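# Store earphones in chest drawer and close it

## Task

Place the coiled earphones inside the small chest's open drawer, then push that drawer closed, keeping the chest standing upright.

## Robot and tools

Robot: two seven-joint Franka FR3 arms, left_arm and right_arm, each ending in a Robotiq 140 two-finger gripper whose fingers cannot fold. Base roots sit near (-0.058, +0.407, +0.035) m for left_arm and (-0.037, -0.309, +0.035) m for right_arm. A camera stand is fixed behind them. Nothing may leave the table: a dropped or off-table object fails the job.

Scene frame: origin at table height, centred between the two nominal bases; +x points out over the table, +y toward left_arm, +z up. Image left and right do not match arm names. Printed hand positions and orientations are in this frame and may be off by a few centimetres. A gripper's fingers point along its own +z and close along its own y. end_effector_position is the spot between the pads when shut; the fingertips extend about 33 mm past it at gaps up to 40 mm, and about 9 mm past it when wide open.

A row is 18 numbers, all in [-1, 1], always for both arms: left dx, dy, dz, rx, ry, rz, gripper position, force_limit, speed, then the same nine for the right arm. dx..rz are an offset, not a pose: they count from that arm's Hand target at the start of the action, along scene axes, with rx, ry, rz forming one rotation vector about the Hand target's position. Scale: 1.0 equals 0.6 m or 180 degrees. Sending six zeros re-requests the current Hand target; repeating a nonzero offset moves the arm further. The controller clips each step to 70 mm and 16 degrees from the measured pose, so a big offset may take several actions; large turns can swing the elbow.

Gripper numbers are absolute settings, not offsets: position +1 fully open (140 mm), about -0.8 pads touching, -1 close until blocked. force_limit from -1 (about 14 N) to +1 (about 58 N); speed -1 is about 30 mm/s, 0 about 140, +1 about 250; faster closes squeeze much harder. Both start at +1. To keep a gripper unchanged, resend its last three numbers, since 0 is itself a command.

execute_actions(actions, cameras): actions is a list of actions; each action is a list of up to 15 rows, one per 1/30 s step; a shorter action repeats its last row. Every row in an action counts from the same start pose. Images appear only for an empty actions list or when cameras names them ("all", or cam_high, cam_left_wrist, cam_right_wrist; a wrong name voids the call).

move(target, speed, blend, blocking, cameras): drives each gripper in a straight line toward target, one 18-number row or a list of up to 15 rows, every row again an offset from the Hand targets at the call's start, not from the previous row. speed is the path top speed in m/s, 0.002 to 2, default 0.25 (one value or one per row). blend in metres rounds corners of a list; 0 stops at each row. Paths avoid nothing and stop after 10 s. Gripper numbers of later rows are applied on arrival. The result adds a move: line (done, off_target, moving, held, fault) and limits such as paced or held. blocking=false returns after about 0.5 s while motion continues.

wait(seconds 0 to 10) lets time pass holding commands. stop brakes a running move; fingers keep moving. zoom_image(camera, region [x0, y0, x1, y1] pixels, at most 504 by 504) enlarges the latest image. clear_fault(arm) releases a reported torque or force fault. read_manual gives licence text only. finished_scene(scene = current scene number) ends the scene irreversibly; do it only once the drawer holds the earphones and is shut, chest upright.

Results: Hand target is the last commanded pose after clipping; the gripper may rest short of it, and only a new command closes the gap. object_status: 0 moving, 1 blocked while opening, 2 blocked while closing (a grip; check for this), 3 reached the requested position or pads met. position_measured is in counts: 3 open, about 75 = 100 mm, 139 = 60 mm, 200 = 20 mm, 230 pads touching. To grip harder, raise force_limit and change position slightly (-1 to -0.98); to soften, open and reclose slowly. Joint torques, External joint torques and Flange force (gripper axes) help spot contact but carry offsets and noise. MOTOR HOT warns of heating from loads, stretched reach or pushing at an unreachable pose; an over-temperature stop brakes the arm 30 to 60 s or more.

Avoid: contact force of 40 N on an arm or its load, or joint contact torque past its limit (35, 35, 32, 30, 12, 12, 12 N m from waist to wrist roll): either halts the arm until clear_fault. Exceeding joint ranges or speeds also faults. Never let the grippers, housings or cameras touch each other, nor clamp one gripper on the other's fingers; the clearance check does not prevent this. A blocked arm keeps pressing; end it by commanding its target back beyond the gripper. No slams, fast swings, drops, hard squeezes on resting parts or big shoves; close the drawer gently. Loose objects may occasionally get nudged by something else.

Cameras: cam_high is fixed (504x504); cam_left_wrist and cam_right_wrist ride on the hands (672x504) and may lag during motion. Calibration (K, distortion, T_world_to_cam) is given per camera and is accurate to a few millimetres near the image centre.

Each tool is called as name(argument=value, ...) on one line, values as JSON.

## Session

execute_actions(actions=[])

Scene clock: 0.00 s.
left_arm: end_effector_position=(+0.0926, +0.4181, +0.1542) position_measured=3 object_status=3 end_effector_quat_wxyz=(-0.238, +0.882, +0.332, -0.237) | right_arm: end_effector_position=(+0.5139, -0.3340, +0.2313) position_measured=3 object_status=3 end_effector_quat_wxyz=(+0.141, +0.907, -0.397, -0.001)
Joint positions: left_arm=[0.004 -0.387 -0.194 -2.809 0.087 1.761 -2.515] | right_arm=[0.025 0.15 0.022 -1.934 -0.269 1.932 -0.549]
Joint velocities: within noise
Joint torques (N m): no reading
External joint torques (N m): no reading
Flange force (N): no reading
Hand target: left_arm +0.0926, +0.4181, +0.1542; -0.238, +0.882, +0.332, -0.237 | right_arm +0.5139, -0.3340, +0.2313; +0.141, +0.907, -0.397, -0.001
Tool commands: left_gripper/position=+1.0 left_gripper/force_limit=+1.0 left_gripper/speed=+1.0 right_gripper/position=+1.0 right_gripper/force_limit=+1.0 right_gripper/speed=+1.0

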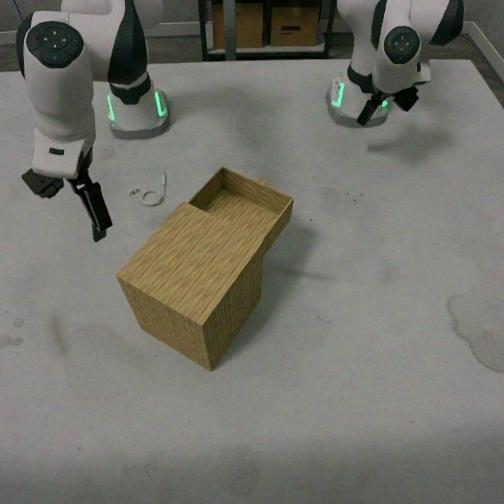

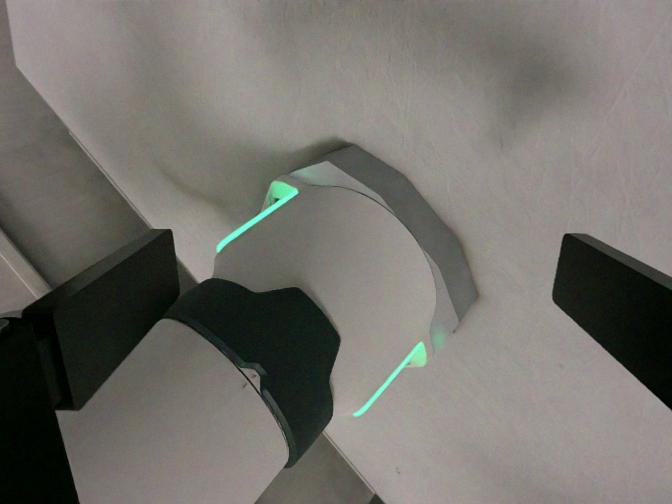

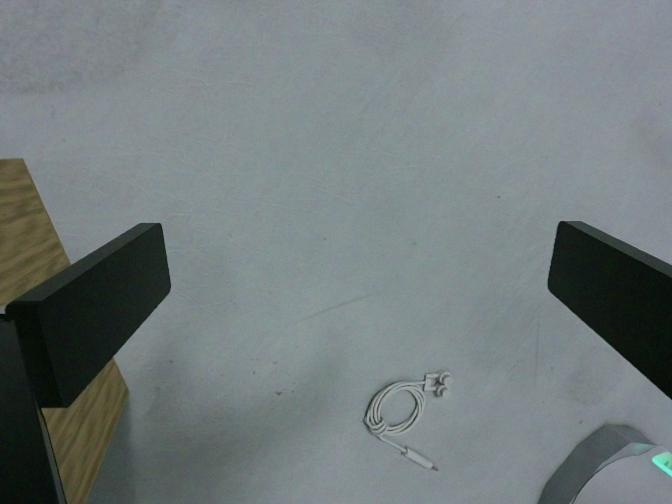

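zoom_image(camera="cam_right_wrist", region=[330, 350, 480, 490])

zoom_image(camera="cam_high", region=[110, 150, 310, 350])

Scaled by 3.360 from the camera's 672x504 image, which has a finer 960x720 frame.

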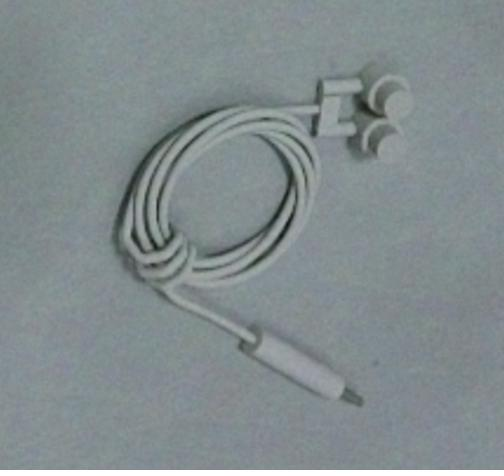

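Scaled by 2.520 from the camera's 504x504 image, which has a finer 720x720 frame.

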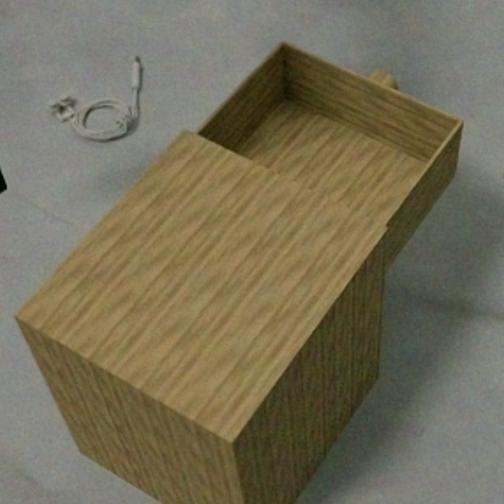

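move(target=[0,0,0,0,0,0,1,1,1,-0.3565,0.157,-0.1355,0.0823,-0.0367,0,0.3,0,-0.5], cameras=["all"])

Scene clock: 46.73 s.
left_arm: end_effector_position=(+0.0926, +0.4181, +0.1542) position_measured=3 object_status=3 end_effector_quat_wxyz=(-0.238, +0.882, +0.332, -0.237) | right_arm: end_effector_position=(+0.2994, -0.2406, +0.1496) position_measured=91 object_status=3 end_effector_quat_wxyz=(+0.002, +0.915, -0.404, -0.001)
Joint positions: left_arm=[0.004 -0.387 -0.194 -2.809 0.087 1.761 -2.515] | right_arm=[0.141 -0.469 0.027 -2.842 0.015 2.368 -0.55]
Joint velocities: left_arm=[within noise] | right_arm=[0.002 0.001 -0.001 -0.001 -0.001 0.004 -0.001]
Joint torques (N m): left_arm=[0.18 -12.09 1.53 19.54 0.78 0.43 0.01] | right_arm=[0.35 -13.47 -1.11 22.73 0.65 2.86 -0.4]
External joint torques (N m): left_arm=[0.17 1.21 0.55 0.45 -0.09 0.01 0.08] | right_arm=[0.34 -0.27 -0.47 0.7 0.1 0.23 -0.4]
Flange force (N): left_arm=[4.3 4.2 -1.2] | right_arm=[1.4 -0.5 -0.7]
Hand target: left_arm +0.0926, +0.4181, +0.1542; -0.238, +0.882, +0.332, -0.237 | right_arm +0.3000, -0.2398, +0.1500; +0.000, +0.916, -0.401, +0.000
Off the commanded pose: left_arm 0.000 m, 0 deg | right_arm 0.001 m, 0 deg.
move: done
camera_calibration:
cam_right_wrist: T_world_to_cam=[[-0.749344, -0.662048, -0.0132883, 0.0772092], [-0.6255, 0.701105, 0.342348, 0.307206], [-0.217334, 0.264848, -0.939479, 0.412777], [0, 0, 0, 1]] pos_world=[0.339724, -0.273591, 0.28365]

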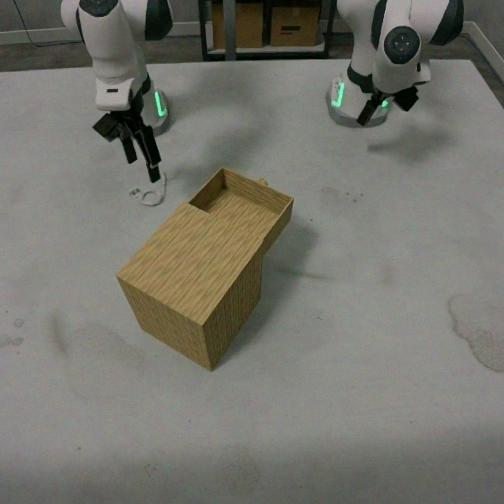

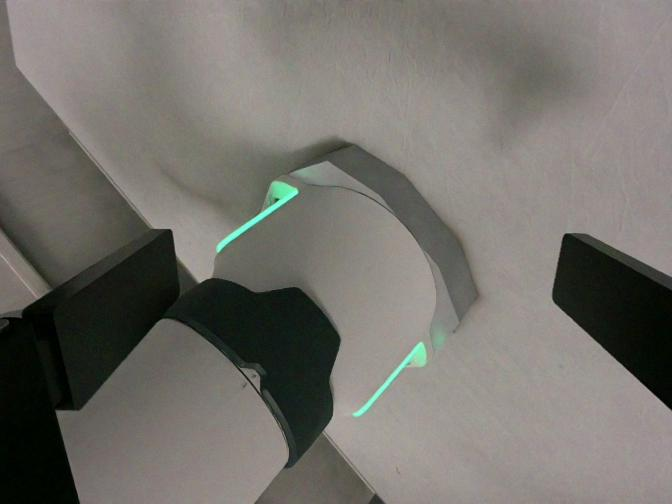

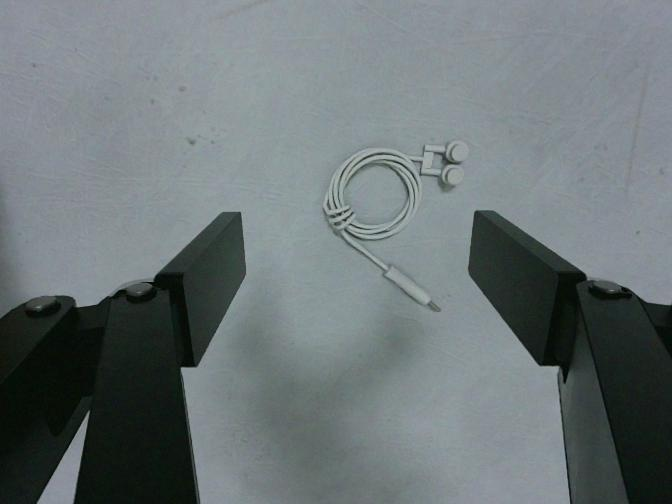

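zoom_image(camera="cam_right_wrist", region=[300, 130, 480, 320])

Scaled by 2.653 from the camera's 672x504 image, which has a finer 960x720 frame.

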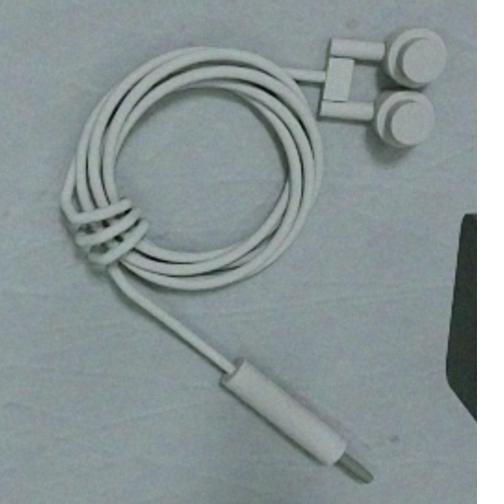

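move(target=[0,0,0,0,0,0,1,1,1,0.005,0.0283,-0.165,0,0,0,-0.49,-1,-0.5], cameras=["cam_right_wrist"])

Scene clock: 67.47 s.
left_arm: end_effector_position=(+0.0926, +0.4181, +0.1542) position_measured=3 object_status=3 end_effector_quat_wxyz=(-0.238, +0.882, +0.332, -0.237) | right_arm: end_effector_position=(+0.3021, -0.2227, +0.0514) position_measured=191 object_status=3 end_effector_quat_wxyz=(+0.000, +0.917, -0.398, -0.001)
Joint positions: left_arm=[0.004 -0.387 -0.194 -2.809 0.087 1.761 -2.515] | right_arm=[0.157 -0.138 0.061 -2.882 0.024 2.742 -0.521]
Joint velocities: left_arm=[within noise] | right_arm=[-0.001 0 0 0.001 -0.001 0.004 0.004]
Joint torques (N m): left_arm=[0.21 -12.05 1.53 19.57 0.79 0.43 0.01] | right_arm=[-0.35 -18.37 0.29 17.91 -0.04 2.81 -0.05]
External joint torques (N m): left_arm=[0.2 1.31 0.54 0.33 -0.08 -0.01 0.07] | right_arm=[-0.36 0.97 0.57 1.46 -0.33 0.2 -0.05]
Flange force (N): left_arm=[4.4 4.3 -0.9] | right_arm=[3.4 -6.4 4.6]
Hand target: left_arm +0.0926, +0.4181, +0.1542; -0.238, +0.882, +0.332, -0.237 | right_arm +0.3030, -0.2228, +0.0510; +0.000, +0.916, -0.401, +0.000
Off the commanded pose: left_arm 0.000 m, 0 deg | right_arm 0.001 m, 0 deg.
move: done
camera_calibration:
cam_right_wrist: T_world_to_cam=[[-0.74146, -0.670785, -0.0168694, 0.0856462], [-0.634413, 0.692625, 0.343207, 0.330795], [-0.218534, 0.265176, -0.939108, 0.316932], [0, 0, 0, 1]] pos_world=[0.342624, -0.25571, 0.185547]
Images, in order (width x height): cam_right_wrist 672x504.

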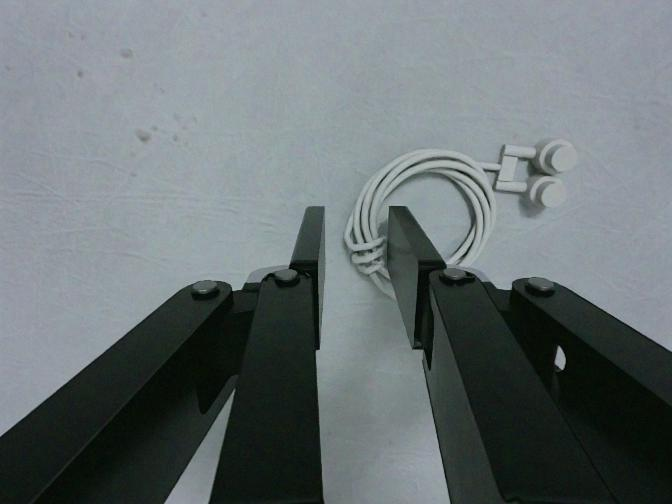

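move(target=[0,0,0,0,0,0,1,1,1,0,0,-0.022,0,0,0,-0.49,-1,-0.5], speed=0.03, cameras=["cam_right_wrist","cam_high"])

Scene clock: 75.47 s.
left_arm: end_effector_position=(+0.0926, +0.4181, +0.1542) position_measured=3 object_status=3 end_effector_quat_wxyz=(-0.238, +0.882, +0.332, -0.237) | right_arm: end_effector_position=(+0.3021, -0.2227, +0.0382) position_measured=191 object_status=3 end_effector_quat_wxyz=(+0.000, +0.917, -0.399, -0.001)
Joint positions: left_arm=[0.004 -0.387 -0.194 -2.809 0.087 1.761 -2.515] | right_arm=[0.155 -0.087 0.062 -2.881 0.018 2.792 -0.516]
Joint velocities: left_arm=[within noise] | right_arm=[0 0 0 0 0 0.003 0.002]
Joint torques (N m): left_arm=[0.17 -12.06 1.54 19.58 0.78 0.43 0.04] | right_arm=[-0.22 -19.32 0.12 16.92 -0.08 2.84 -0.12]
External joint torques (N m): left_arm=[0.18 1.24 0.58 0.43 -0.09 0 0.11] | right_arm=[-0.19 1.07 0.34 1.27 -0.35 0.21 -0.12]
Flange force (N): left_arm=[4.4 4.2 -1.2] | right_arm=[3.3 -5.7 5.3]
Hand target: left_arm +0.0926, +0.4181, +0.1542; -0.238, +0.882, +0.332, -0.237 | right_arm +0.3030, -0.2228, +0.0378; +0.000, +0.916, -0.401, +0.000
Off the commanded pose: left_arm 0.000 m, 0 deg | right_arm 0.001 m, 0 deg.
move: done
camera_calibration:
cam_right_wrist: T_world_to_cam=[[-0.741939, -0.670258, -0.01677, 0.0857058], [-0.633922, 0.693134, 0.343086, 0.335307], [-0.218332, 0.26518, -0.939154, 0.304475], [0, 0, 0, 1]] pos_world=[0.342624, -0.255708, 0.172347]
Images, in order (width x height): cam_high 504x504, cam_right_wrist 672x504.

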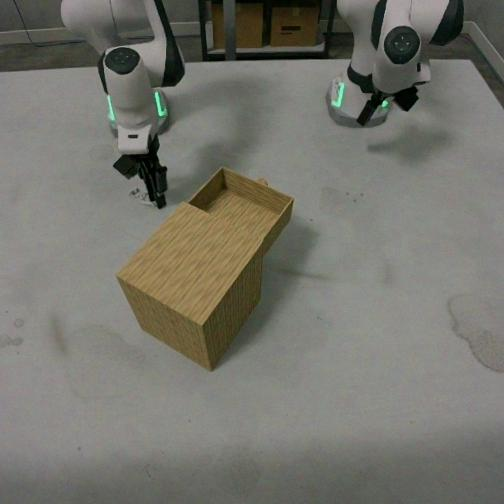

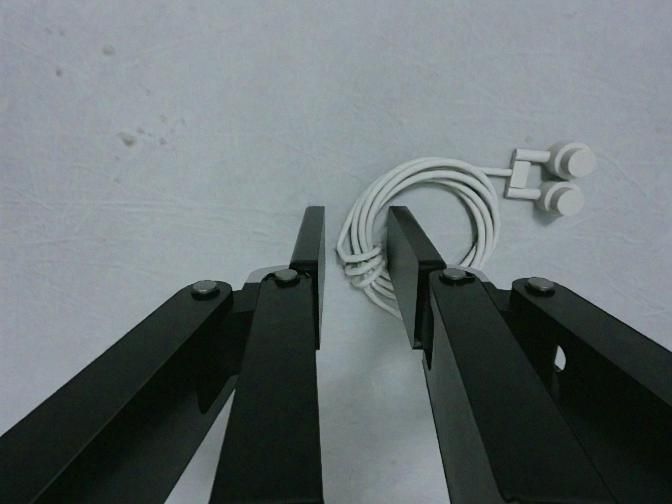

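move(target=[0,0,0,0,0,0,1,1,1,0,0,-0.0067,0,0,0,-0.49,-1,-0.5], speed=0.01)

zoom_image(camera="cam_high", region=[110, 140, 210, 240])

Scene clock: 82.60 s.
left_arm: end_effector_position=(+0.0926, +0.4181, +0.1542) position_measured=3 object_status=3 end_effector_quat_wxyz=(-0.238, +0.882, +0.332, -0.237) | right_arm: end_effector_position=(+0.3015, -0.2228, +0.0342) position_measured=191 object_status=3 end_effector_quat_wxyz=(+0.001, +0.917, -0.398, -0.002)
Joint positions: left_arm=[0.004 -0.387 -0.194 -2.809 0.087 1.761 -2.515] | right_arm=[0.154 -0.072 0.062 -2.881 0.015 2.805 -0.514]
Joint torques (N m): left_arm=[0.21 -12.04 1.5 19.58 0.79 0.43 0] | right_arm=[-0.28 -19.13 -0.03 16.74 -0.09 3.31 -0.03]
External joint torques (N m): left_arm=[0.22 1.2 0.53 0.47 -0.08 0.01 0.07] | right_arm=[-0.35 1.58 0.06 1.35 -0.34 0.68 -0.03]
Flange force (N): left_arm=[4.3 4.2 -1.2] | right_arm=[4.3 -6.4 9.2]
Hand target: left_arm +0.0926, +0.4181, +0.1542; -0.238, +0.882, +0.332, -0.237 | right_arm +0.3030, -0.2228, +0.0338; +0.000, +0.916, -0.401, +0.000
Off the commanded pose: left_arm 0.000 m, 0 deg | right_arm 0.002 m, 0 deg.
move: done

Scaled by 5.040 from the camera's 504x504 image, which has a finer 720x720 frame.
This view is cut from an older image: the scene may have changed since it was taken.

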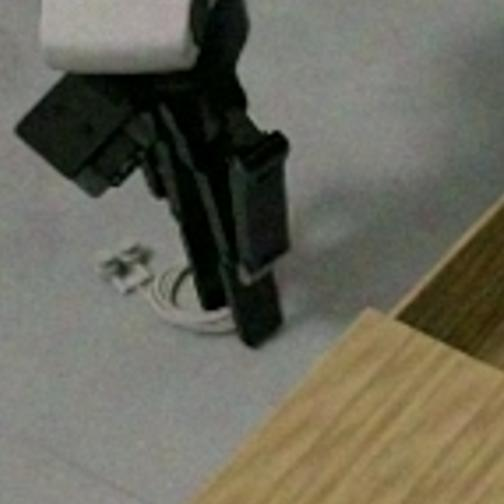

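move(target=[0,0,0,0,0,0,1,1,1,0,0,0.0025,0,0,0,-0.49,-1,-1], speed=0.01)

move(target=[0,0,0,0,0,0,1,1,1,0,0,0,0,0,0,-1,-0.6,-1], cameras=["cam_right_wrist"])

Scene clock: 88.87 s.
left_arm: end_effector_position=(+0.0926, +0.4181, +0.1542) position_measured=3 object_status=3 end_effector_quat_wxyz=(-0.238, +0.882, +0.332, -0.237) | right_arm: end_effector_position=(+0.3015, -0.2228, +0.0342) position_measured=191 object_status=3 end_effector_quat_wxyz=(+0.001, +0.917, -0.399, -0.002)
Joint positions: left_arm=[0.004 -0.387 -0.194 -2.809 0.087 1.761 -2.515] | right_arm=[0.154 -0.072 0.062 -2.881 0.015 2.805 -0.514]
Joint torques (N m): left_arm=[0.2 -12.08 1.51 19.54 0.77 0.44 0.02] | right_arm=[-0.01 -20.68 -0.2 16.9 0.05 2.9 -0.01]
External joint torques (N m): left_arm=[0.17 1.22 0.51 0.38 -0.1 0.01 0.08] | right_arm=[0.01 0.01 -0.03 1.47 -0.21 0.26 -0.01]
Flange force (N): left_arm=[4.2 4.2 -1.0] | right_arm=[2.3 -3.9 1.4]
Hand target: left_arm +0.0926, +0.4181, +0.1542; -0.238, +0.882, +0.332, -0.237 | right_arm +0.3030, -0.2228, +0.0353; +0.000, +0.916, -0.401, +0.000
Off the commanded pose: left_arm 0.000 m, 0 deg | right_arm 0.002 m, 0 deg.
move: done

Scene clock: 89.70 s.
left_arm: end_effector_position=(+0.0926, +0.4181, +0.1542) position_measured=3 object_status=3 end_effector_quat_wxyz=(-0.238, +0.882, +0.332, -0.237) | right_arm: end_effector_position=(+0.3022, -0.2227, +0.0347) position_measured=220 object_status=0 end_effector_quat_wxyz=(+0.001, +0.917, -0.399, -0.001)
Joint positions: left_arm=[0.004 -0.387 -0.194 -2.809 0.087 1.761 -2.515] | right_arm=[0.154 -0.073 0.062 -2.88 0.015 2.805 -0.514]
Joint torques (N m): left_arm=[0.2 -12.07 1.5 19.59 0.77 0.44 0.02] | right_arm=[0.05 -20.17 -0.04 16.27 0.07 2.57 0.03]
External joint torques (N m): left_arm=[0.17 1.2 0.48 0.48 -0.1 0.02 0.08] | right_arm=[-0.01 0.44 0.07 0.9 -0.18 -0.06 0.03]
Flange force (N): left_arm=[4.2 4.3 -1.2] | right_arm=[1.8 -3.5 1.8]
Hand target: left_arm +0.0926, +0.4181, +0.1542; -0.238, +0.882, +0.332, -0.237 | right_arm +0.3030, -0.2228, +0.0353; +0.000, +0.916, -0.401, +0.000
Off the commanded pose: left_arm 0.000 m, 0 deg | right_arm 0.001 m, 0 deg.
move: done
camera_calibration:
cam_right_wrist: T_world_to_cam=[[-0.742178, -0.67, -0.0164937, 0.0858229], [-0.63361, 0.693422, 0.34308, 0.336539], [-0.218427, 0.265077, -0.939161, 0.301217], [0, 0, 0, 1]] pos_world=[0.342724, -0.255708, 0.168847]
Images, in order (width x height): cam_right_wrist 672x504.

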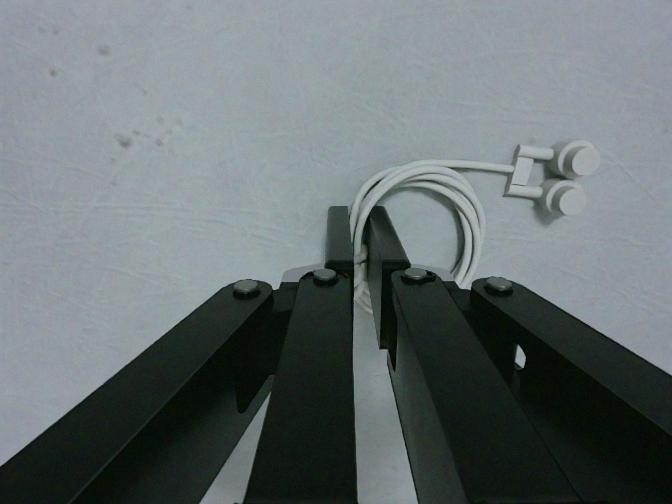

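move(target=[0,0,0,0,0,0,1,1,1,0,0,0.2,0,0,0,-1,-0.6,-1], speed=0.12, cameras=["cam_right_wrist"])

Scene clock: 97.17 s.
left_arm: end_effector_position=(+0.0926, +0.4181, +0.1542) position_measured=3 object_status=3 end_effector_quat_wxyz=(-0.238, +0.882, +0.332, -0.237) | right_arm: end_effector_position=(+0.3036, -0.2230, +0.1546) position_measured=220 object_status=2 end_effector_quat_wxyz=(+0.000, +0.915, -0.404, +0.000)
Joint positions: left_arm=[0.004 -0.387 -0.194 -2.809 0.087 1.761 -2.515] | right_arm=[0.167 -0.457 0.048 -2.818 0.029 2.361 -0.515]
Joint velocities: left_arm=[within noise] | right_arm=[-0.001 0 -0.001 0 0 -0.004 0.002]
Joint torques (N m): left_arm=[0.19 -12.05 1.54 19.59 0.78 0.44 0.01] | right_arm=[0.72 -14.26 -1.24 23.38 0.52 2.54 -0.37]
External joint torques (N m): left_arm=[0.16 1.25 0.53 0.48 -0.09 0.02 0.08] | right_arm=[0.72 -0.63 -0.4 1.36 -0.02 -0.08 -0.37]
Flange force (N): left_arm=[4.4 4.4 -1.3] | right_arm=[1.0 -1.1 -3.4]
Hand target: left_arm +0.0926, +0.4181, +0.1542; -0.238, +0.882, +0.332, -0.237 | right_arm +0.3030, -0.2228, +0.1553; +0.000, +0.916, -0.401, +0.000
Off the commanded pose: left_arm 0.000 m, 0 deg | right_arm 0.001 m, 0 deg.
move: done
camera_calibration:
cam_right_wrist: T_world_to_cam=[[-0.749817, -0.661389, -0.0184202, 0.0931686], [-0.62655, 0.700821, 0.341006, 0.296293], [-0.212628, 0.267233, -0.939881, 0.412994], [0, 0, 0, 1]] pos_world=[0.343316, -0.256393, 0.288844]
Images, in order (width x height): cam_right_wrist 672x504.

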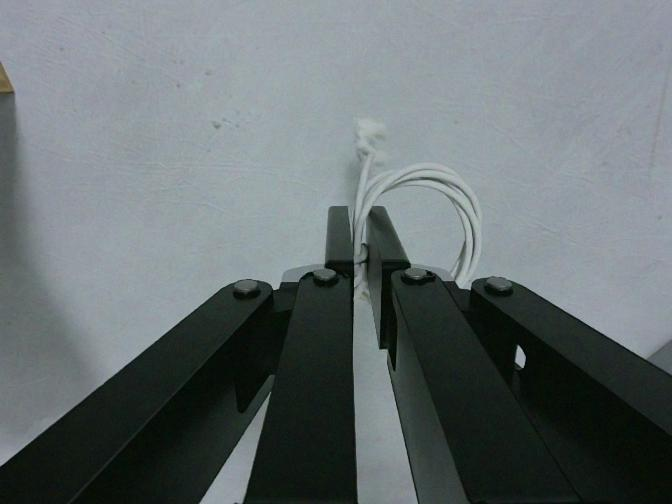

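move(target=[[0,0,0,0,0,0,1,1,1,0,0,0.375,0,0,0,-1,-0.6,-1],[0,0,0,0,0,0,1,1,1,0.278,0.338,0.375,0,0,0,-1,-0.6,-1]], speed=0.2, blend=0.04, cameras=["cam_right_wrist","cam_high"])

Scene clock: 106.87 s.
left_arm: end_effector_position=(+0.0926, +0.4181, +0.1542) position_measured=3 object_status=3 end_effector_quat_wxyz=(-0.238, +0.882, +0.332, -0.237) | right_arm: end_effector_position=(+0.4704, -0.0199, +0.3816) position_measured=220 object_status=2 end_effector_quat_wxyz=(-0.002, +0.917, -0.398, +0.001)
Joint positions: left_arm=[0.004 -0.387 -0.194 -2.809 0.087 1.761 -2.515] | right_arm=[0.22 0.067 0.271 -1.663 -0.017 1.731 -0.224]
Joint velocities: left_arm=[within noise] | right_arm=[0 0.001 0 -0.001 -0.001 -0.001 0.006]
Joint torques (N m): left_arm=[0.19 -12.08 1.52 19.6 0.77 0.43 0.01] | right_arm=[0.72 -32.43 0.72 26.76 0.43 2.4 0.02]
External joint torques (N m): left_arm=[0.16 1.28 0.51 0.37 -0.1 -0.01 0.08] | right_arm=[0.67 1.37 0.03 1.77 -0.33 -0.24 0.02]
Flange force (N): left_arm=[4.3 4.4 -1.0] | right_arm=[2.3 -12.7 -5.8]
Hand target: left_arm +0.0926, +0.4181, +0.1542; -0.238, +0.882, +0.332, -0.237 | right_arm +0.4698, -0.0200, +0.3803; +0.000, +0.916, -0.401, +0.000
Off the commanded pose: left_arm 0.000 m, 0 deg | right_arm 0.001 m, 0 deg.
move: done
camera_calibration:
cam_right_wrist: T_world_to_cam=[[-0.741197, -0.670903, -0.0227258, 0.354124], [-0.63631, 0.691389, 0.342186, 0.185003], [-0.213861, 0.268088, -0.939357, 0.607967], [0, 0, 0, 1]] pos_world=[0.510216, -0.053315, 0.51584]
Images, in order (width x height): cam_high 504x504, cam_right_wrist 672x504.

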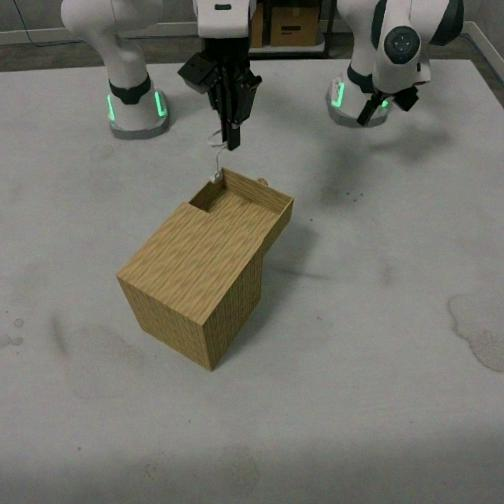

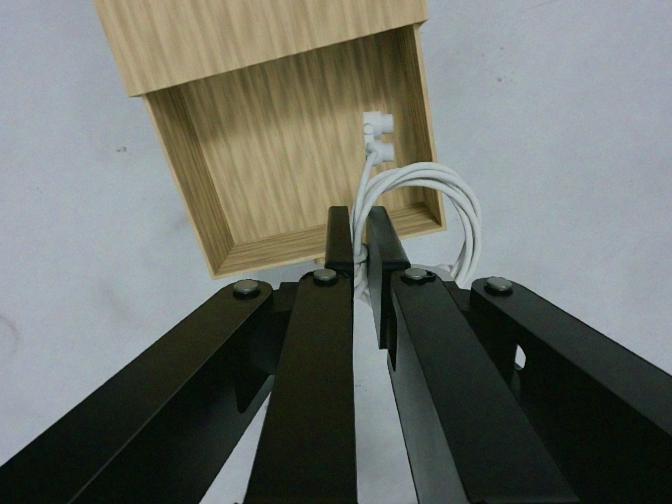

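move(target=[[0,0,0,0,0,0,1,1,1,0.0753,0.0667,0,0,0,0,-1,-0.6,-1],[0,0,0,0,0,0,1,1,1,0.0753,0.0667,-0.23,0,0,0,-1,-0.6,-1]], speed=0.12, blend=0.02, cameras=["cam_right_wrist","cam_high"])

zoom_image(camera="cam_high", region=[170, 90, 310, 230])

Scene clock: 122.67 s.
left_arm: end_effector_position=(+0.0926, +0.4181, +0.1542) position_measured=3 object_status=3 end_effector_quat_wxyz=(-0.238, +0.882, +0.332, -0.237) | right_arm: end_effector_position=(+0.5143, +0.0197, +0.2427) position_measured=220 object_status=2 end_effector_quat_wxyz=(+0.001, +0.917, -0.399, -0.002)
Joint positions: left_arm=[0.004 -0.387 -0.194 -2.809 0.087 1.761 -2.515] | right_arm=[0.267 0.307 0.265 -1.702 -0.084 1.994 -0.161]
Joint velocities: left_arm=[within noise] | right_arm=[0.001 0 -0.001 -0.001 0.001 0.004 0]
Joint torques (N m): left_arm=[0.19 -12.06 1.5 19.57 0.78 0.43 -0.04] | right_arm=[0.8 -40.33 2.34 25.94 0.36 2.78 -0.02]
External joint torques (N m): left_arm=[0.17 1.33 0.49 0.34 -0.09 0 0.03] | right_arm=[0.7 1.03 -0.59 1.35 -0.34 0.19 -0.02]
Flange force (N): left_arm=[4.3 4.6 -1.0] | right_arm=[1.6 -9.9 -0.9]
Hand target: left_arm +0.0926, +0.4181, +0.1542; -0.238, +0.882, +0.332, -0.237 | right_arm +0.5150, +0.0200, +0.2423; +0.000, +0.916, -0.401, +0.000
Off the commanded pose: left_arm 0.000 m, 0 deg | right_arm 0.001 m, 0 deg.
move: done
camera_calibration:
cam_right_wrist: T_world_to_cam=[[-0.7421, -0.670098, -0.0160408, 0.408936], [-0.63336, 0.693179, 0.344032, 0.231079], [-0.219416, 0.265466, -0.938821, 0.478992], [0, 0, 0, 1]] pos_world=[0.554926, -0.0133086, 0.376748]
Images, in order (width x height): cam_high 504x504, cam_right_wrist 672x504.

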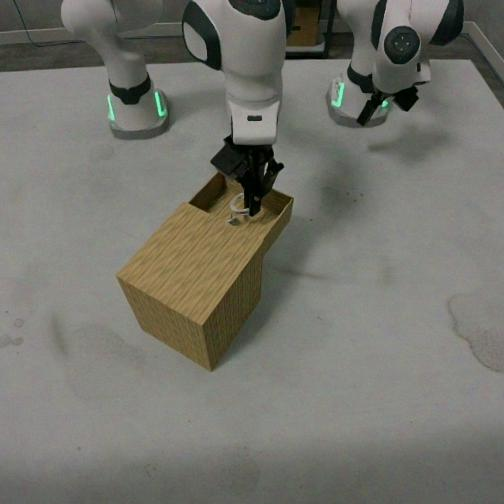

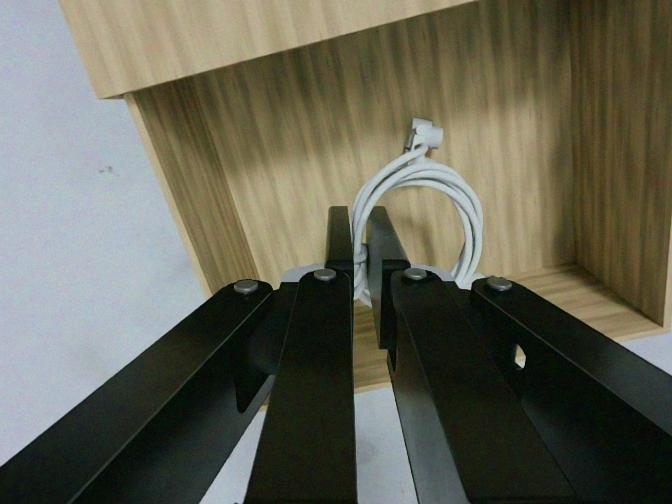

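Scaled by 3.600 from the camera's 504x504 image, which has a finer 720x720 frame.

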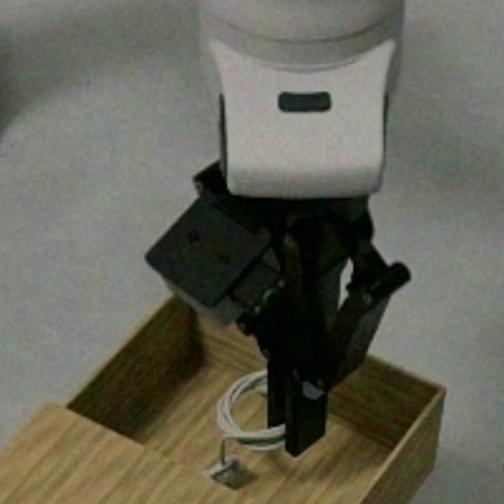

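move(target=[0,0,0,0,0,0,1,1,1,-0.0167,0.0117,-0.09,0,0,0,-1,-0.6,-1], speed=0.06, cameras=["cam_right_wrist","cam_high"])

zoom_image(camera="cam_high", region=[170, 90, 310, 230])

Scene clock: 132.00 s.
left_arm: end_effector_position=(+0.0926, +0.4181, +0.1542) position_measured=3 object_status=3 end_effector_quat_wxyz=(-0.238, +0.882, +0.332, -0.237) | right_arm: end_effector_position=(+0.5051, +0.0266, +0.1943) position_measured=220 object_status=2 end_effector_quat_wxyz=(+0.000, +0.917, -0.399, +0.000)
Joint positions: left_arm=[0.004 -0.387 -0.194 -2.809 0.087 1.761 -2.515] | right_arm=[0.284 0.333 0.261 -1.792 -0.098 2.113 -0.134]
Joint velocities: left_arm=[within noise] | right_arm=[0 0 0.001 0 -0.001 0.001 0.006]
Joint torques (N m): left_arm=[0.17 -12.09 1.52 19.6 0.78 0.43 0.02] | right_arm=[0.9 -35.99 2.24 22.95 0.29 4.07 -0.07]
External joint torques (N m): left_arm=[0.19 1.26 0.55 0.4 -0.09 0 0.08] | right_arm=[0.9 5.63 -0.82 -1.08 -0.36 1.47 -0.07]
Flange force (N): left_arm=[4.3 4.2 -1.1] | right_arm=[1.4 -11.0 10.7]
Hand target: left_arm +0.0926, +0.4181, +0.1542; -0.238, +0.882, +0.332, -0.237 | right_arm +0.5049, +0.0270, +0.1883; +0.000, +0.916, -0.401, +0.000
Off the commanded pose: left_arm 0.000 m, 0 deg | right_arm 0.006 m, 0 deg.
move: off_target (right_arm)
camera_calibration:
cam_right_wrist: T_world_to_cam=[[-0.742315, -0.669788, -0.0188011, 0.406608], [-0.634341, 0.693438, 0.341696, 0.23807], [-0.215827, 0.265573, -0.939622, 0.427988], [0, 0, 0, 1]] pos_world=[0.54522, -0.00640814, 0.328444]
Images, in order (width x height): cam_high 504x504, cam_right_wrist 672x504.

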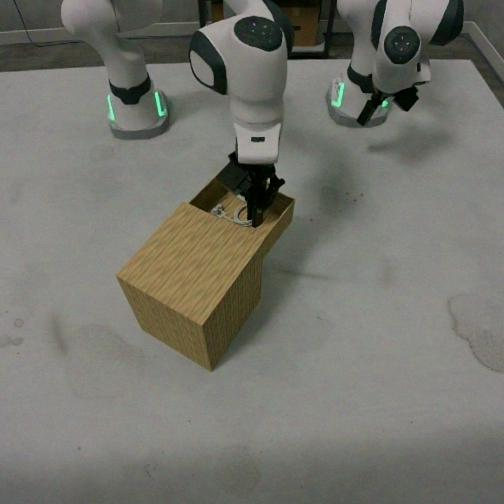

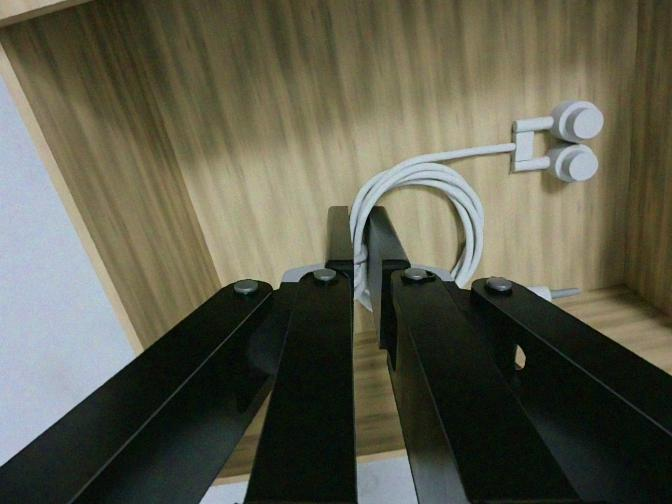

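Scaled by 3.600 from the camera's 504x504 image, which has a finer 720x720 frame.

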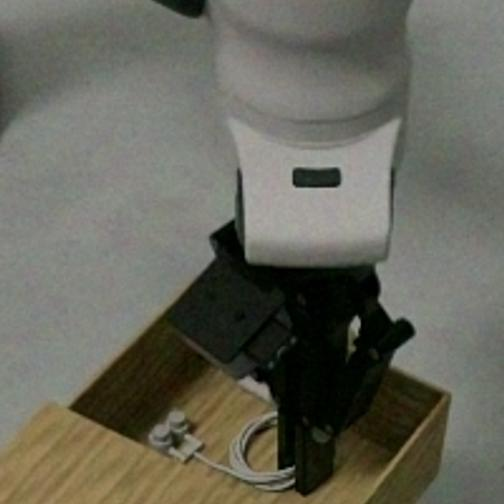

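move(target=[[0,0,0,0,0,0,1,1,1,0,0,0.012,0,0,0,-1,-0.6,-1]], speed=0.03)

move(target=[[0,0,0,0,0,0,1,1,1,0,0,0,0,0,0,-0.55,-0.6,-1],[0,0,0,0,0,0,1,1,1,0,0,0.05,0,0,0,-0.55,-0.6,-1],[0,0,0,0,0,0,1,1,1,0,0,0.25,0,0,0,-0.55,-0.6,-1]], speed=[0.03,0.05,0.15], blend=[0,0.005,0], cameras=["cam_right_wrist","cam_high"])

Scene clock: 139.77 s.
left_arm: end_effector_position=(+0.0926, +0.4181, +0.1542) position_measured=3 object_status=3 end_effector_quat_wxyz=(-0.238, +0.882, +0.332, -0.237) | right_arm: end_effector_position=(+0.5056, +0.0269, +0.1953) position_measured=220 object_status=2 end_effector_quat_wxyz=(-0.001, +0.917, -0.400, +0.000)
Joint positions: left_arm=[0.004 -0.387 -0.194 -2.809 0.087 1.761 -2.515] | right_arm=[0.284 0.333 0.261 -1.79 -0.098 2.112 -0.132]
Joint torques (N m): left_arm=[0.2 -12.09 1.5 19.6 0.76 0.42 0.01] | right_arm=[0.45 -40.7 2.95 25.96 0.63 2.41 -0.14]
External joint torques (N m): left_arm=[0.15 1.19 0.48 0.44 -0.11 -0.01 0.08] | right_arm=[0.25 1.02 -0.29 1.82 -0.03 -0.22 -0.14]
Flange force (N): left_arm=[4.0 4.2 -1.2] | right_arm=[2.3 -11.5 -1.5]
Hand target: left_arm +0.0926, +0.4181, +0.1542; -0.238, +0.882, +0.332, -0.237 | right_arm +0.5049, +0.0270, +0.1955; +0.000, +0.916, -0.401, +0.000
Off the commanded pose: left_arm 0.000 m, 0 deg | right_arm 0.001 m, 0 deg.
move: done

Scene clock: 142.70 s.
left_arm: end_effector_position=(+0.0926, +0.4181, +0.1542) position_measured=3 object_status=3 end_effector_quat_wxyz=(-0.238, +0.882, +0.332, -0.237) | right_arm: end_effector_position=(+0.5061, +0.0270, +0.3472) position_measured=199 object_status=3 end_effector_quat_wxyz=(-0.001, +0.915, -0.404, +0.002)
Joint positions: left_arm=[0.004 -0.387 -0.194 -2.809 0.087 1.761 -2.515] | right_arm=[0.283 0.253 0.274 -1.51 -0.071 1.758 -0.142]
Joint velocities: left_arm=[within noise] | right_arm=[-0.001 -0.001 0.002 0.001 -0.001 -0.005 0]
Joint torques (N m): left_arm=[0.18 -12.08 1.51 19.61 0.77 0.43 0.02] | right_arm=[0.24 -38.42 2.6 26.65 0.81 2.49 -0.43]
External joint torques (N m): left_arm=[0.19 1.25 0.54 0.45 -0.1 0 0.08] | right_arm=[0 1.54 0.05 1.76 0.06 -0.14 -0.43]
Flange force (N): left_arm=[4.4 4.3 -1.2] | right_arm=[3.3 -14.0 -5.2]
Hand target: left_arm +0.0926, +0.4181, +0.1542; -0.238, +0.882, +0.332, -0.237 | right_arm +0.5049, +0.0270, +0.3455; +0.000, +0.916, -0.401, +0.000
Off the commanded pose: left_arm 0.000 m, 0 deg | right_arm 0.002 m, 1 deg.
move: done
camera_calibration:
cam_right_wrist: T_world_to_cam=[[-0.749856, -0.661201, -0.0230135, 0.415476], [-0.628138, 0.700575, 0.33858, 0.18395], [-0.207747, 0.268342, -0.940656, 0.568069], [0, 0, 0, 1]] pos_world=[0.545108, -0.00659508, 0.481638]
Images, in order (width x height): cam_high 504x504, cam_right_wrist 672x504.

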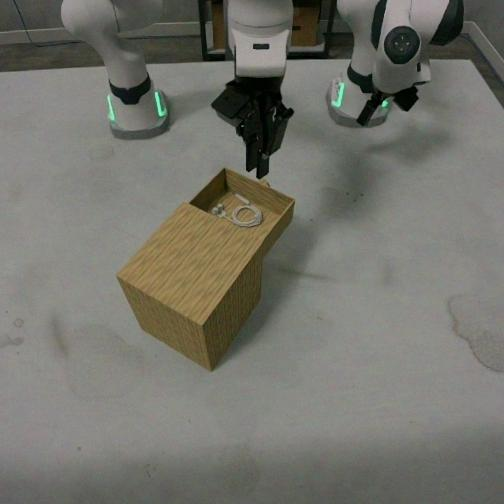

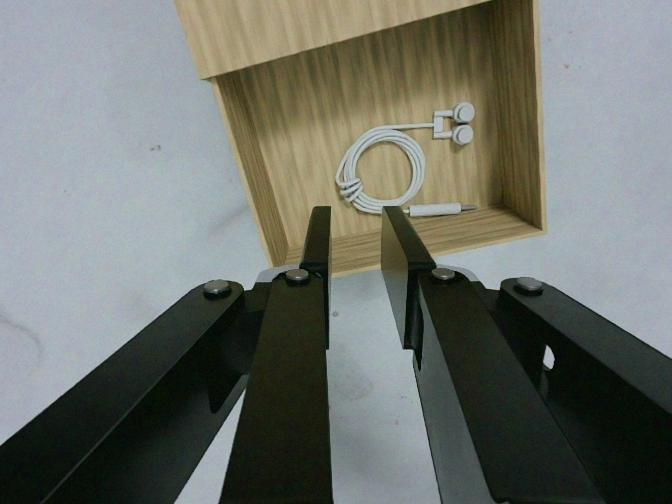

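move(target=[[0,0,0,0,0,0,1,1,1,-0.1832,0.0883,0,0,0,0.0594,-0.08,-0.6,-0.5],[0,0,0,0,0,0,1,1,1,-0.1832,0.0883,-0.2425,0,0,0.0594,-0.08,-0.6,-0.5]], speed=0.15, cameras=["cam_right_wrist","cam_high"])

zoom_image(camera="cam_high", region=[170, 90, 310, 230])

Scene clock: 173.73 s.
left_arm: end_effector_position=(+0.0926, +0.4181, +0.1542) position_measured=3 object_status=3 end_effector_quat_wxyz=(-0.238, +0.882, +0.332, -0.237) | right_arm: end_effector_position=(+0.3945, +0.0793, +0.2004) position_measured=139 object_status=3 end_effector_quat_wxyz=(+0.001, +0.950, -0.311, -0.001)
Joint positions: left_arm=[0.004 -0.387 -0.194 -2.809 0.087 1.761 -2.515] | right_arm=[0.344 0.164 0.366 -2.016 -0.069 2.166 -0.158]
Joint velocities: left_arm=[within noise] | right_arm=[0.001 -0.001 0 0 -0.001 0.004 0.004]
Joint torques (N m): left_arm=[0.18 -12.07 1.53 19.58 0.77 0.44 -0.02] | right_arm=[0.7 -33.94 1.78 24.97 0.26 2.85 0.09]
External joint torques (N m): left_arm=[0.2 1.32 0.57 0.31 -0.1 -0.01 0.04] | right_arm=[0.53 0.76 -0.42 1.26 -0.37 0.26 0.09]
Flange force (N): left_arm=[4.4 4.4 -0.9] | right_arm=[1.1 -7.7 0.4]
Hand target: left_arm +0.0926, +0.4181, +0.1542; -0.238, +0.882, +0.332, -0.237 | right_arm +0.3950, +0.0800, +0.2000; +0.000, +0.949, -0.314, +0.000
Off the commanded pose: left_arm 0.000 m, 0 deg | right_arm 0.001 m, 0 deg.
move: done
camera_calibration:
cam_right_wrist: T_world_to_cam=[[-0.604832, -0.796195, -0.0158869, 0.315122], [-0.751148, 0.563759, 0.343441, 0.185272], [-0.26449, 0.219657, -0.93904, 0.418696], [0, 0, 0, 1]] pos_world=[0.440503, 0.0544797, 0.334548]
Images, in order (width x height): cam_high 504x504, cam_right_wrist 672x504.

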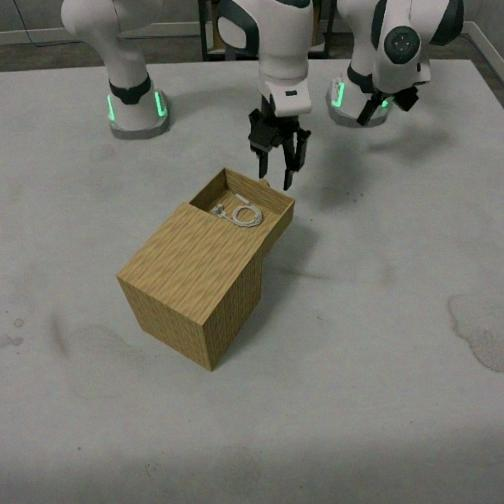

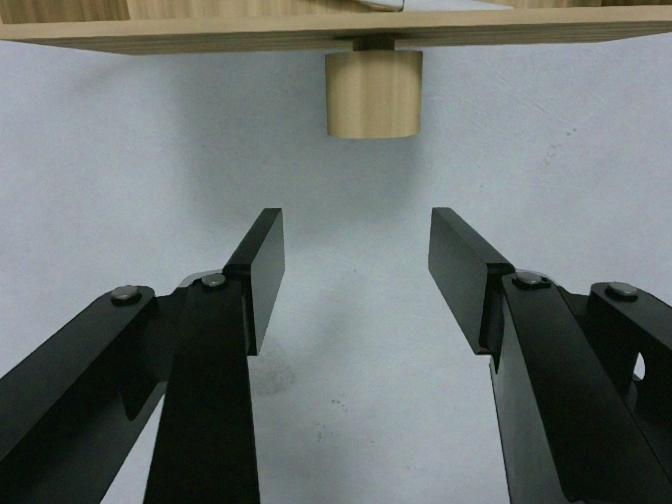

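Scaled by 3.600 from the camera's 504x504 image, which has a finer 720x720 frame.

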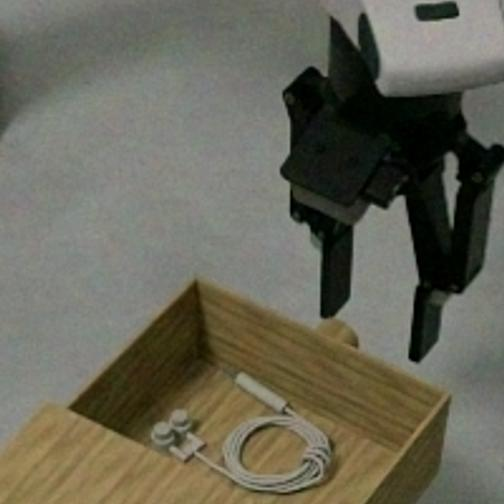

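move(target=[[0,0,0,0,0,0,1,1,1,-0.006,-0.008,0,0,0,0,-0.08,-0.6,-0.5],[0,0,0,0,0,0,1,1,1,0.0676,-0.0627,0,0,0,0,-0.08,-0.6,-0.5]], speed=0.04, cameras=["cam_right_wrist","cam_high"])

zoom_image(camera="cam_high", region=[170, 90, 310, 230])

Scene clock: 186.03 s.
left_arm: end_effector_position=(+0.0926, +0.4181, +0.1542) position_measured=3 object_status=3 end_effector_quat_wxyz=(-0.238, +0.882, +0.332, -0.237) | right_arm: end_effector_position=(+0.4354, +0.0442, +0.2016) position_measured=139 object_status=3 end_effector_quat_wxyz=(-0.002, +0.948, -0.318, +0.001)
Joint positions: left_arm=[0.004 -0.387 -0.194 -2.809 0.087 1.761 -2.515] | right_arm=[0.287 0.183 0.333 -1.988 -0.07 2.164 -0.235]
Joint velocities: left_arm=[within noise] | right_arm=[-0.001 -0.001 -0.001 0.001 0 0 -0.006]
Joint torques (N m): left_arm=[0.2 -12.05 1.51 19.57 0.78 0.43 0.02] | right_arm=[-0.36 -34.3 1.88 25.57 0.29 2.44 -0.25]
External joint torques (N m): left_arm=[0.23 1.3 0.56 0.36 -0.09 -0.01 0.08] | right_arm=[-0.44 1.68 -0.3 1.61 -0.35 -0.21 -0.25]
Flange force (N): left_arm=[4.5 4.3 -1.0] | right_arm=[4.2 -10.9 -0.2]
Hand target: left_arm +0.0926, +0.4181, +0.1542; -0.238, +0.882, +0.332, -0.237 | right_arm +0.4356, +0.0424, +0.2000; +0.000, +0.949, -0.314, +0.000
Off the commanded pose: left_arm 0.000 m, 0 deg | right_arm 0.002 m, 1 deg.
move: done
camera_calibration:
cam_right_wrist: T_world_to_cam=[[-0.615045, -0.788163, -0.0227532, 0.317374], [-0.745753, 0.572095, 0.341408, 0.233112], [-0.256069, 0.22695, -0.93964, 0.434427], [0, 0, 0, 1]] pos_world=[0.480287, 0.0181873, 0.33584]
Images, in order (width x height): cam_high 504x504, cam_right_wrist 672x504.

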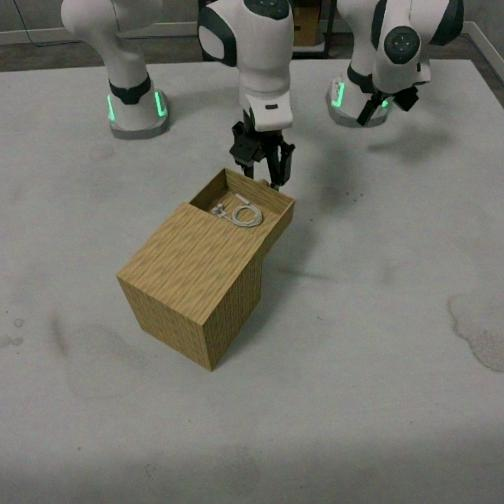

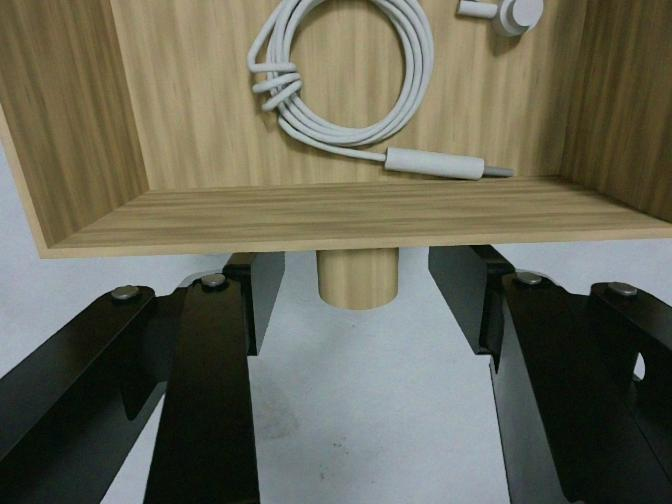

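Scaled by 3.600 from the camera's 504x504 image, which has a finer 720x720 frame.

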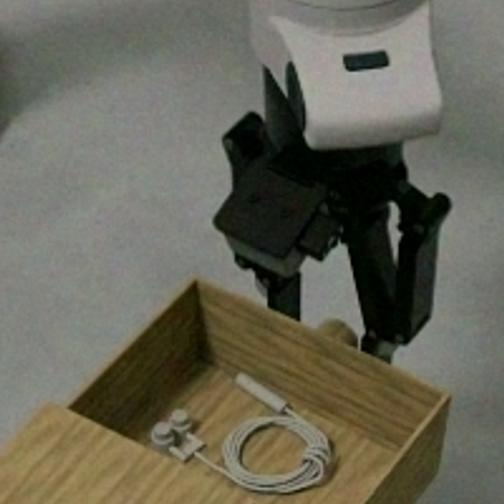

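move(target=[0,0,0,0,0,0,1,1,1,0.0669,-0.0498,0,0,0,0,-0.08,-0.6,-0.5], speed=0.04, cameras=["cam_right_wrist","cam_high"])

Scene clock: 212.17 s.
left_arm: end_effector_position=(+0.0926, +0.4181, +0.1542) position_measured=3 object_status=3 end_effector_quat_wxyz=(-0.238, +0.882, +0.332, -0.237) | right_arm: end_effector_position=(+0.4756, +0.0149, +0.2018) position_measured=139 object_status=3 end_effector_quat_wxyz=(-0.002, +0.948, -0.317, +0.001)
Joint positions: left_arm=[0.004 -0.387 -0.194 -2.809 0.087 1.761 -2.515] | right_arm=[0.242 0.23 0.303 -1.922 -0.08 2.145 -0.31]
Joint velocities: left_arm=[within noise] | right_arm=[-0.001 0 0 0 0 -0.001 -0.004]
Joint torques (N m): left_arm=[0.19 -12.09 1.54 19.59 0.77 0.43 0.04] | right_arm=[-0.37 -36.13 1.92 25.57 0.26 2.37 -0.49]
External joint torques (N m): left_arm=[0.18 1.28 0.55 0.38 -0.1 0 0.11] | right_arm=[-0.36 1.83 -0.52 1.49 -0.39 -0.29 -0.49]
Flange force (N): left_arm=[4.4 4.3 -1.0] | right_arm=[5.6 -10.6 -0.2]
Hand target: left_arm +0.0926, +0.4181, +0.1542; -0.238, +0.882, +0.332, -0.237 | right_arm +0.4757, +0.0125, +0.2000; +0.000, +0.949, -0.314, +0.000
Off the commanded pose: left_arm 0.000 m, 0 deg | right_arm 0.003 m, 1 deg.
move: done
camera_calibration:
cam_right_wrist: T_world_to_cam=[[-0.614409, -0.788638, -0.0234635, 0.31885], [-0.746412, 0.57136, 0.341199, 0.280117], [-0.255676, 0.227149, -0.939698, 0.45135], [0, 0, 0, 1]] pos_world=[0.520386, -0.0111143, 0.336039]
Images, in order (width x height): cam_high 504x504, cam_right_wrist 672x504.

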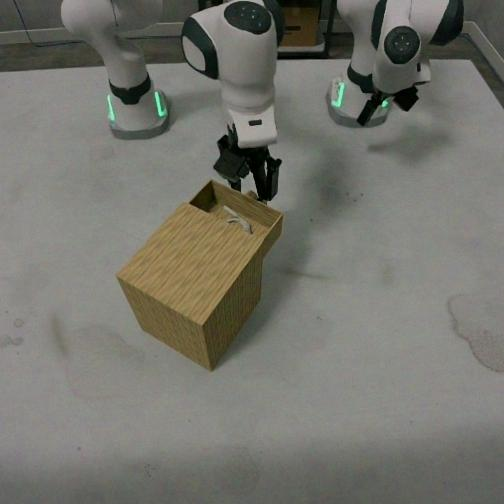

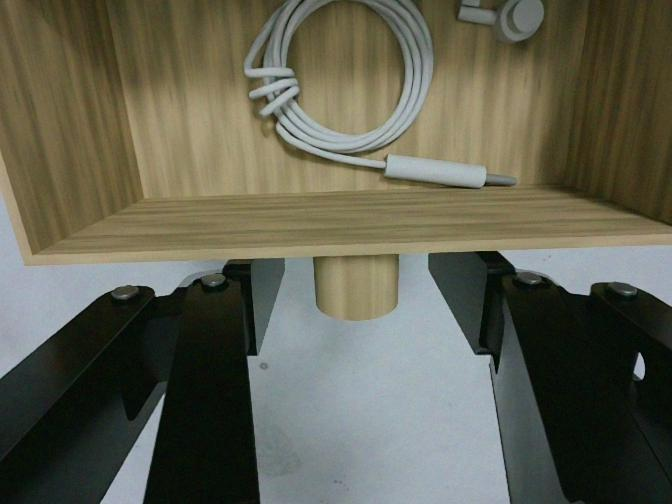

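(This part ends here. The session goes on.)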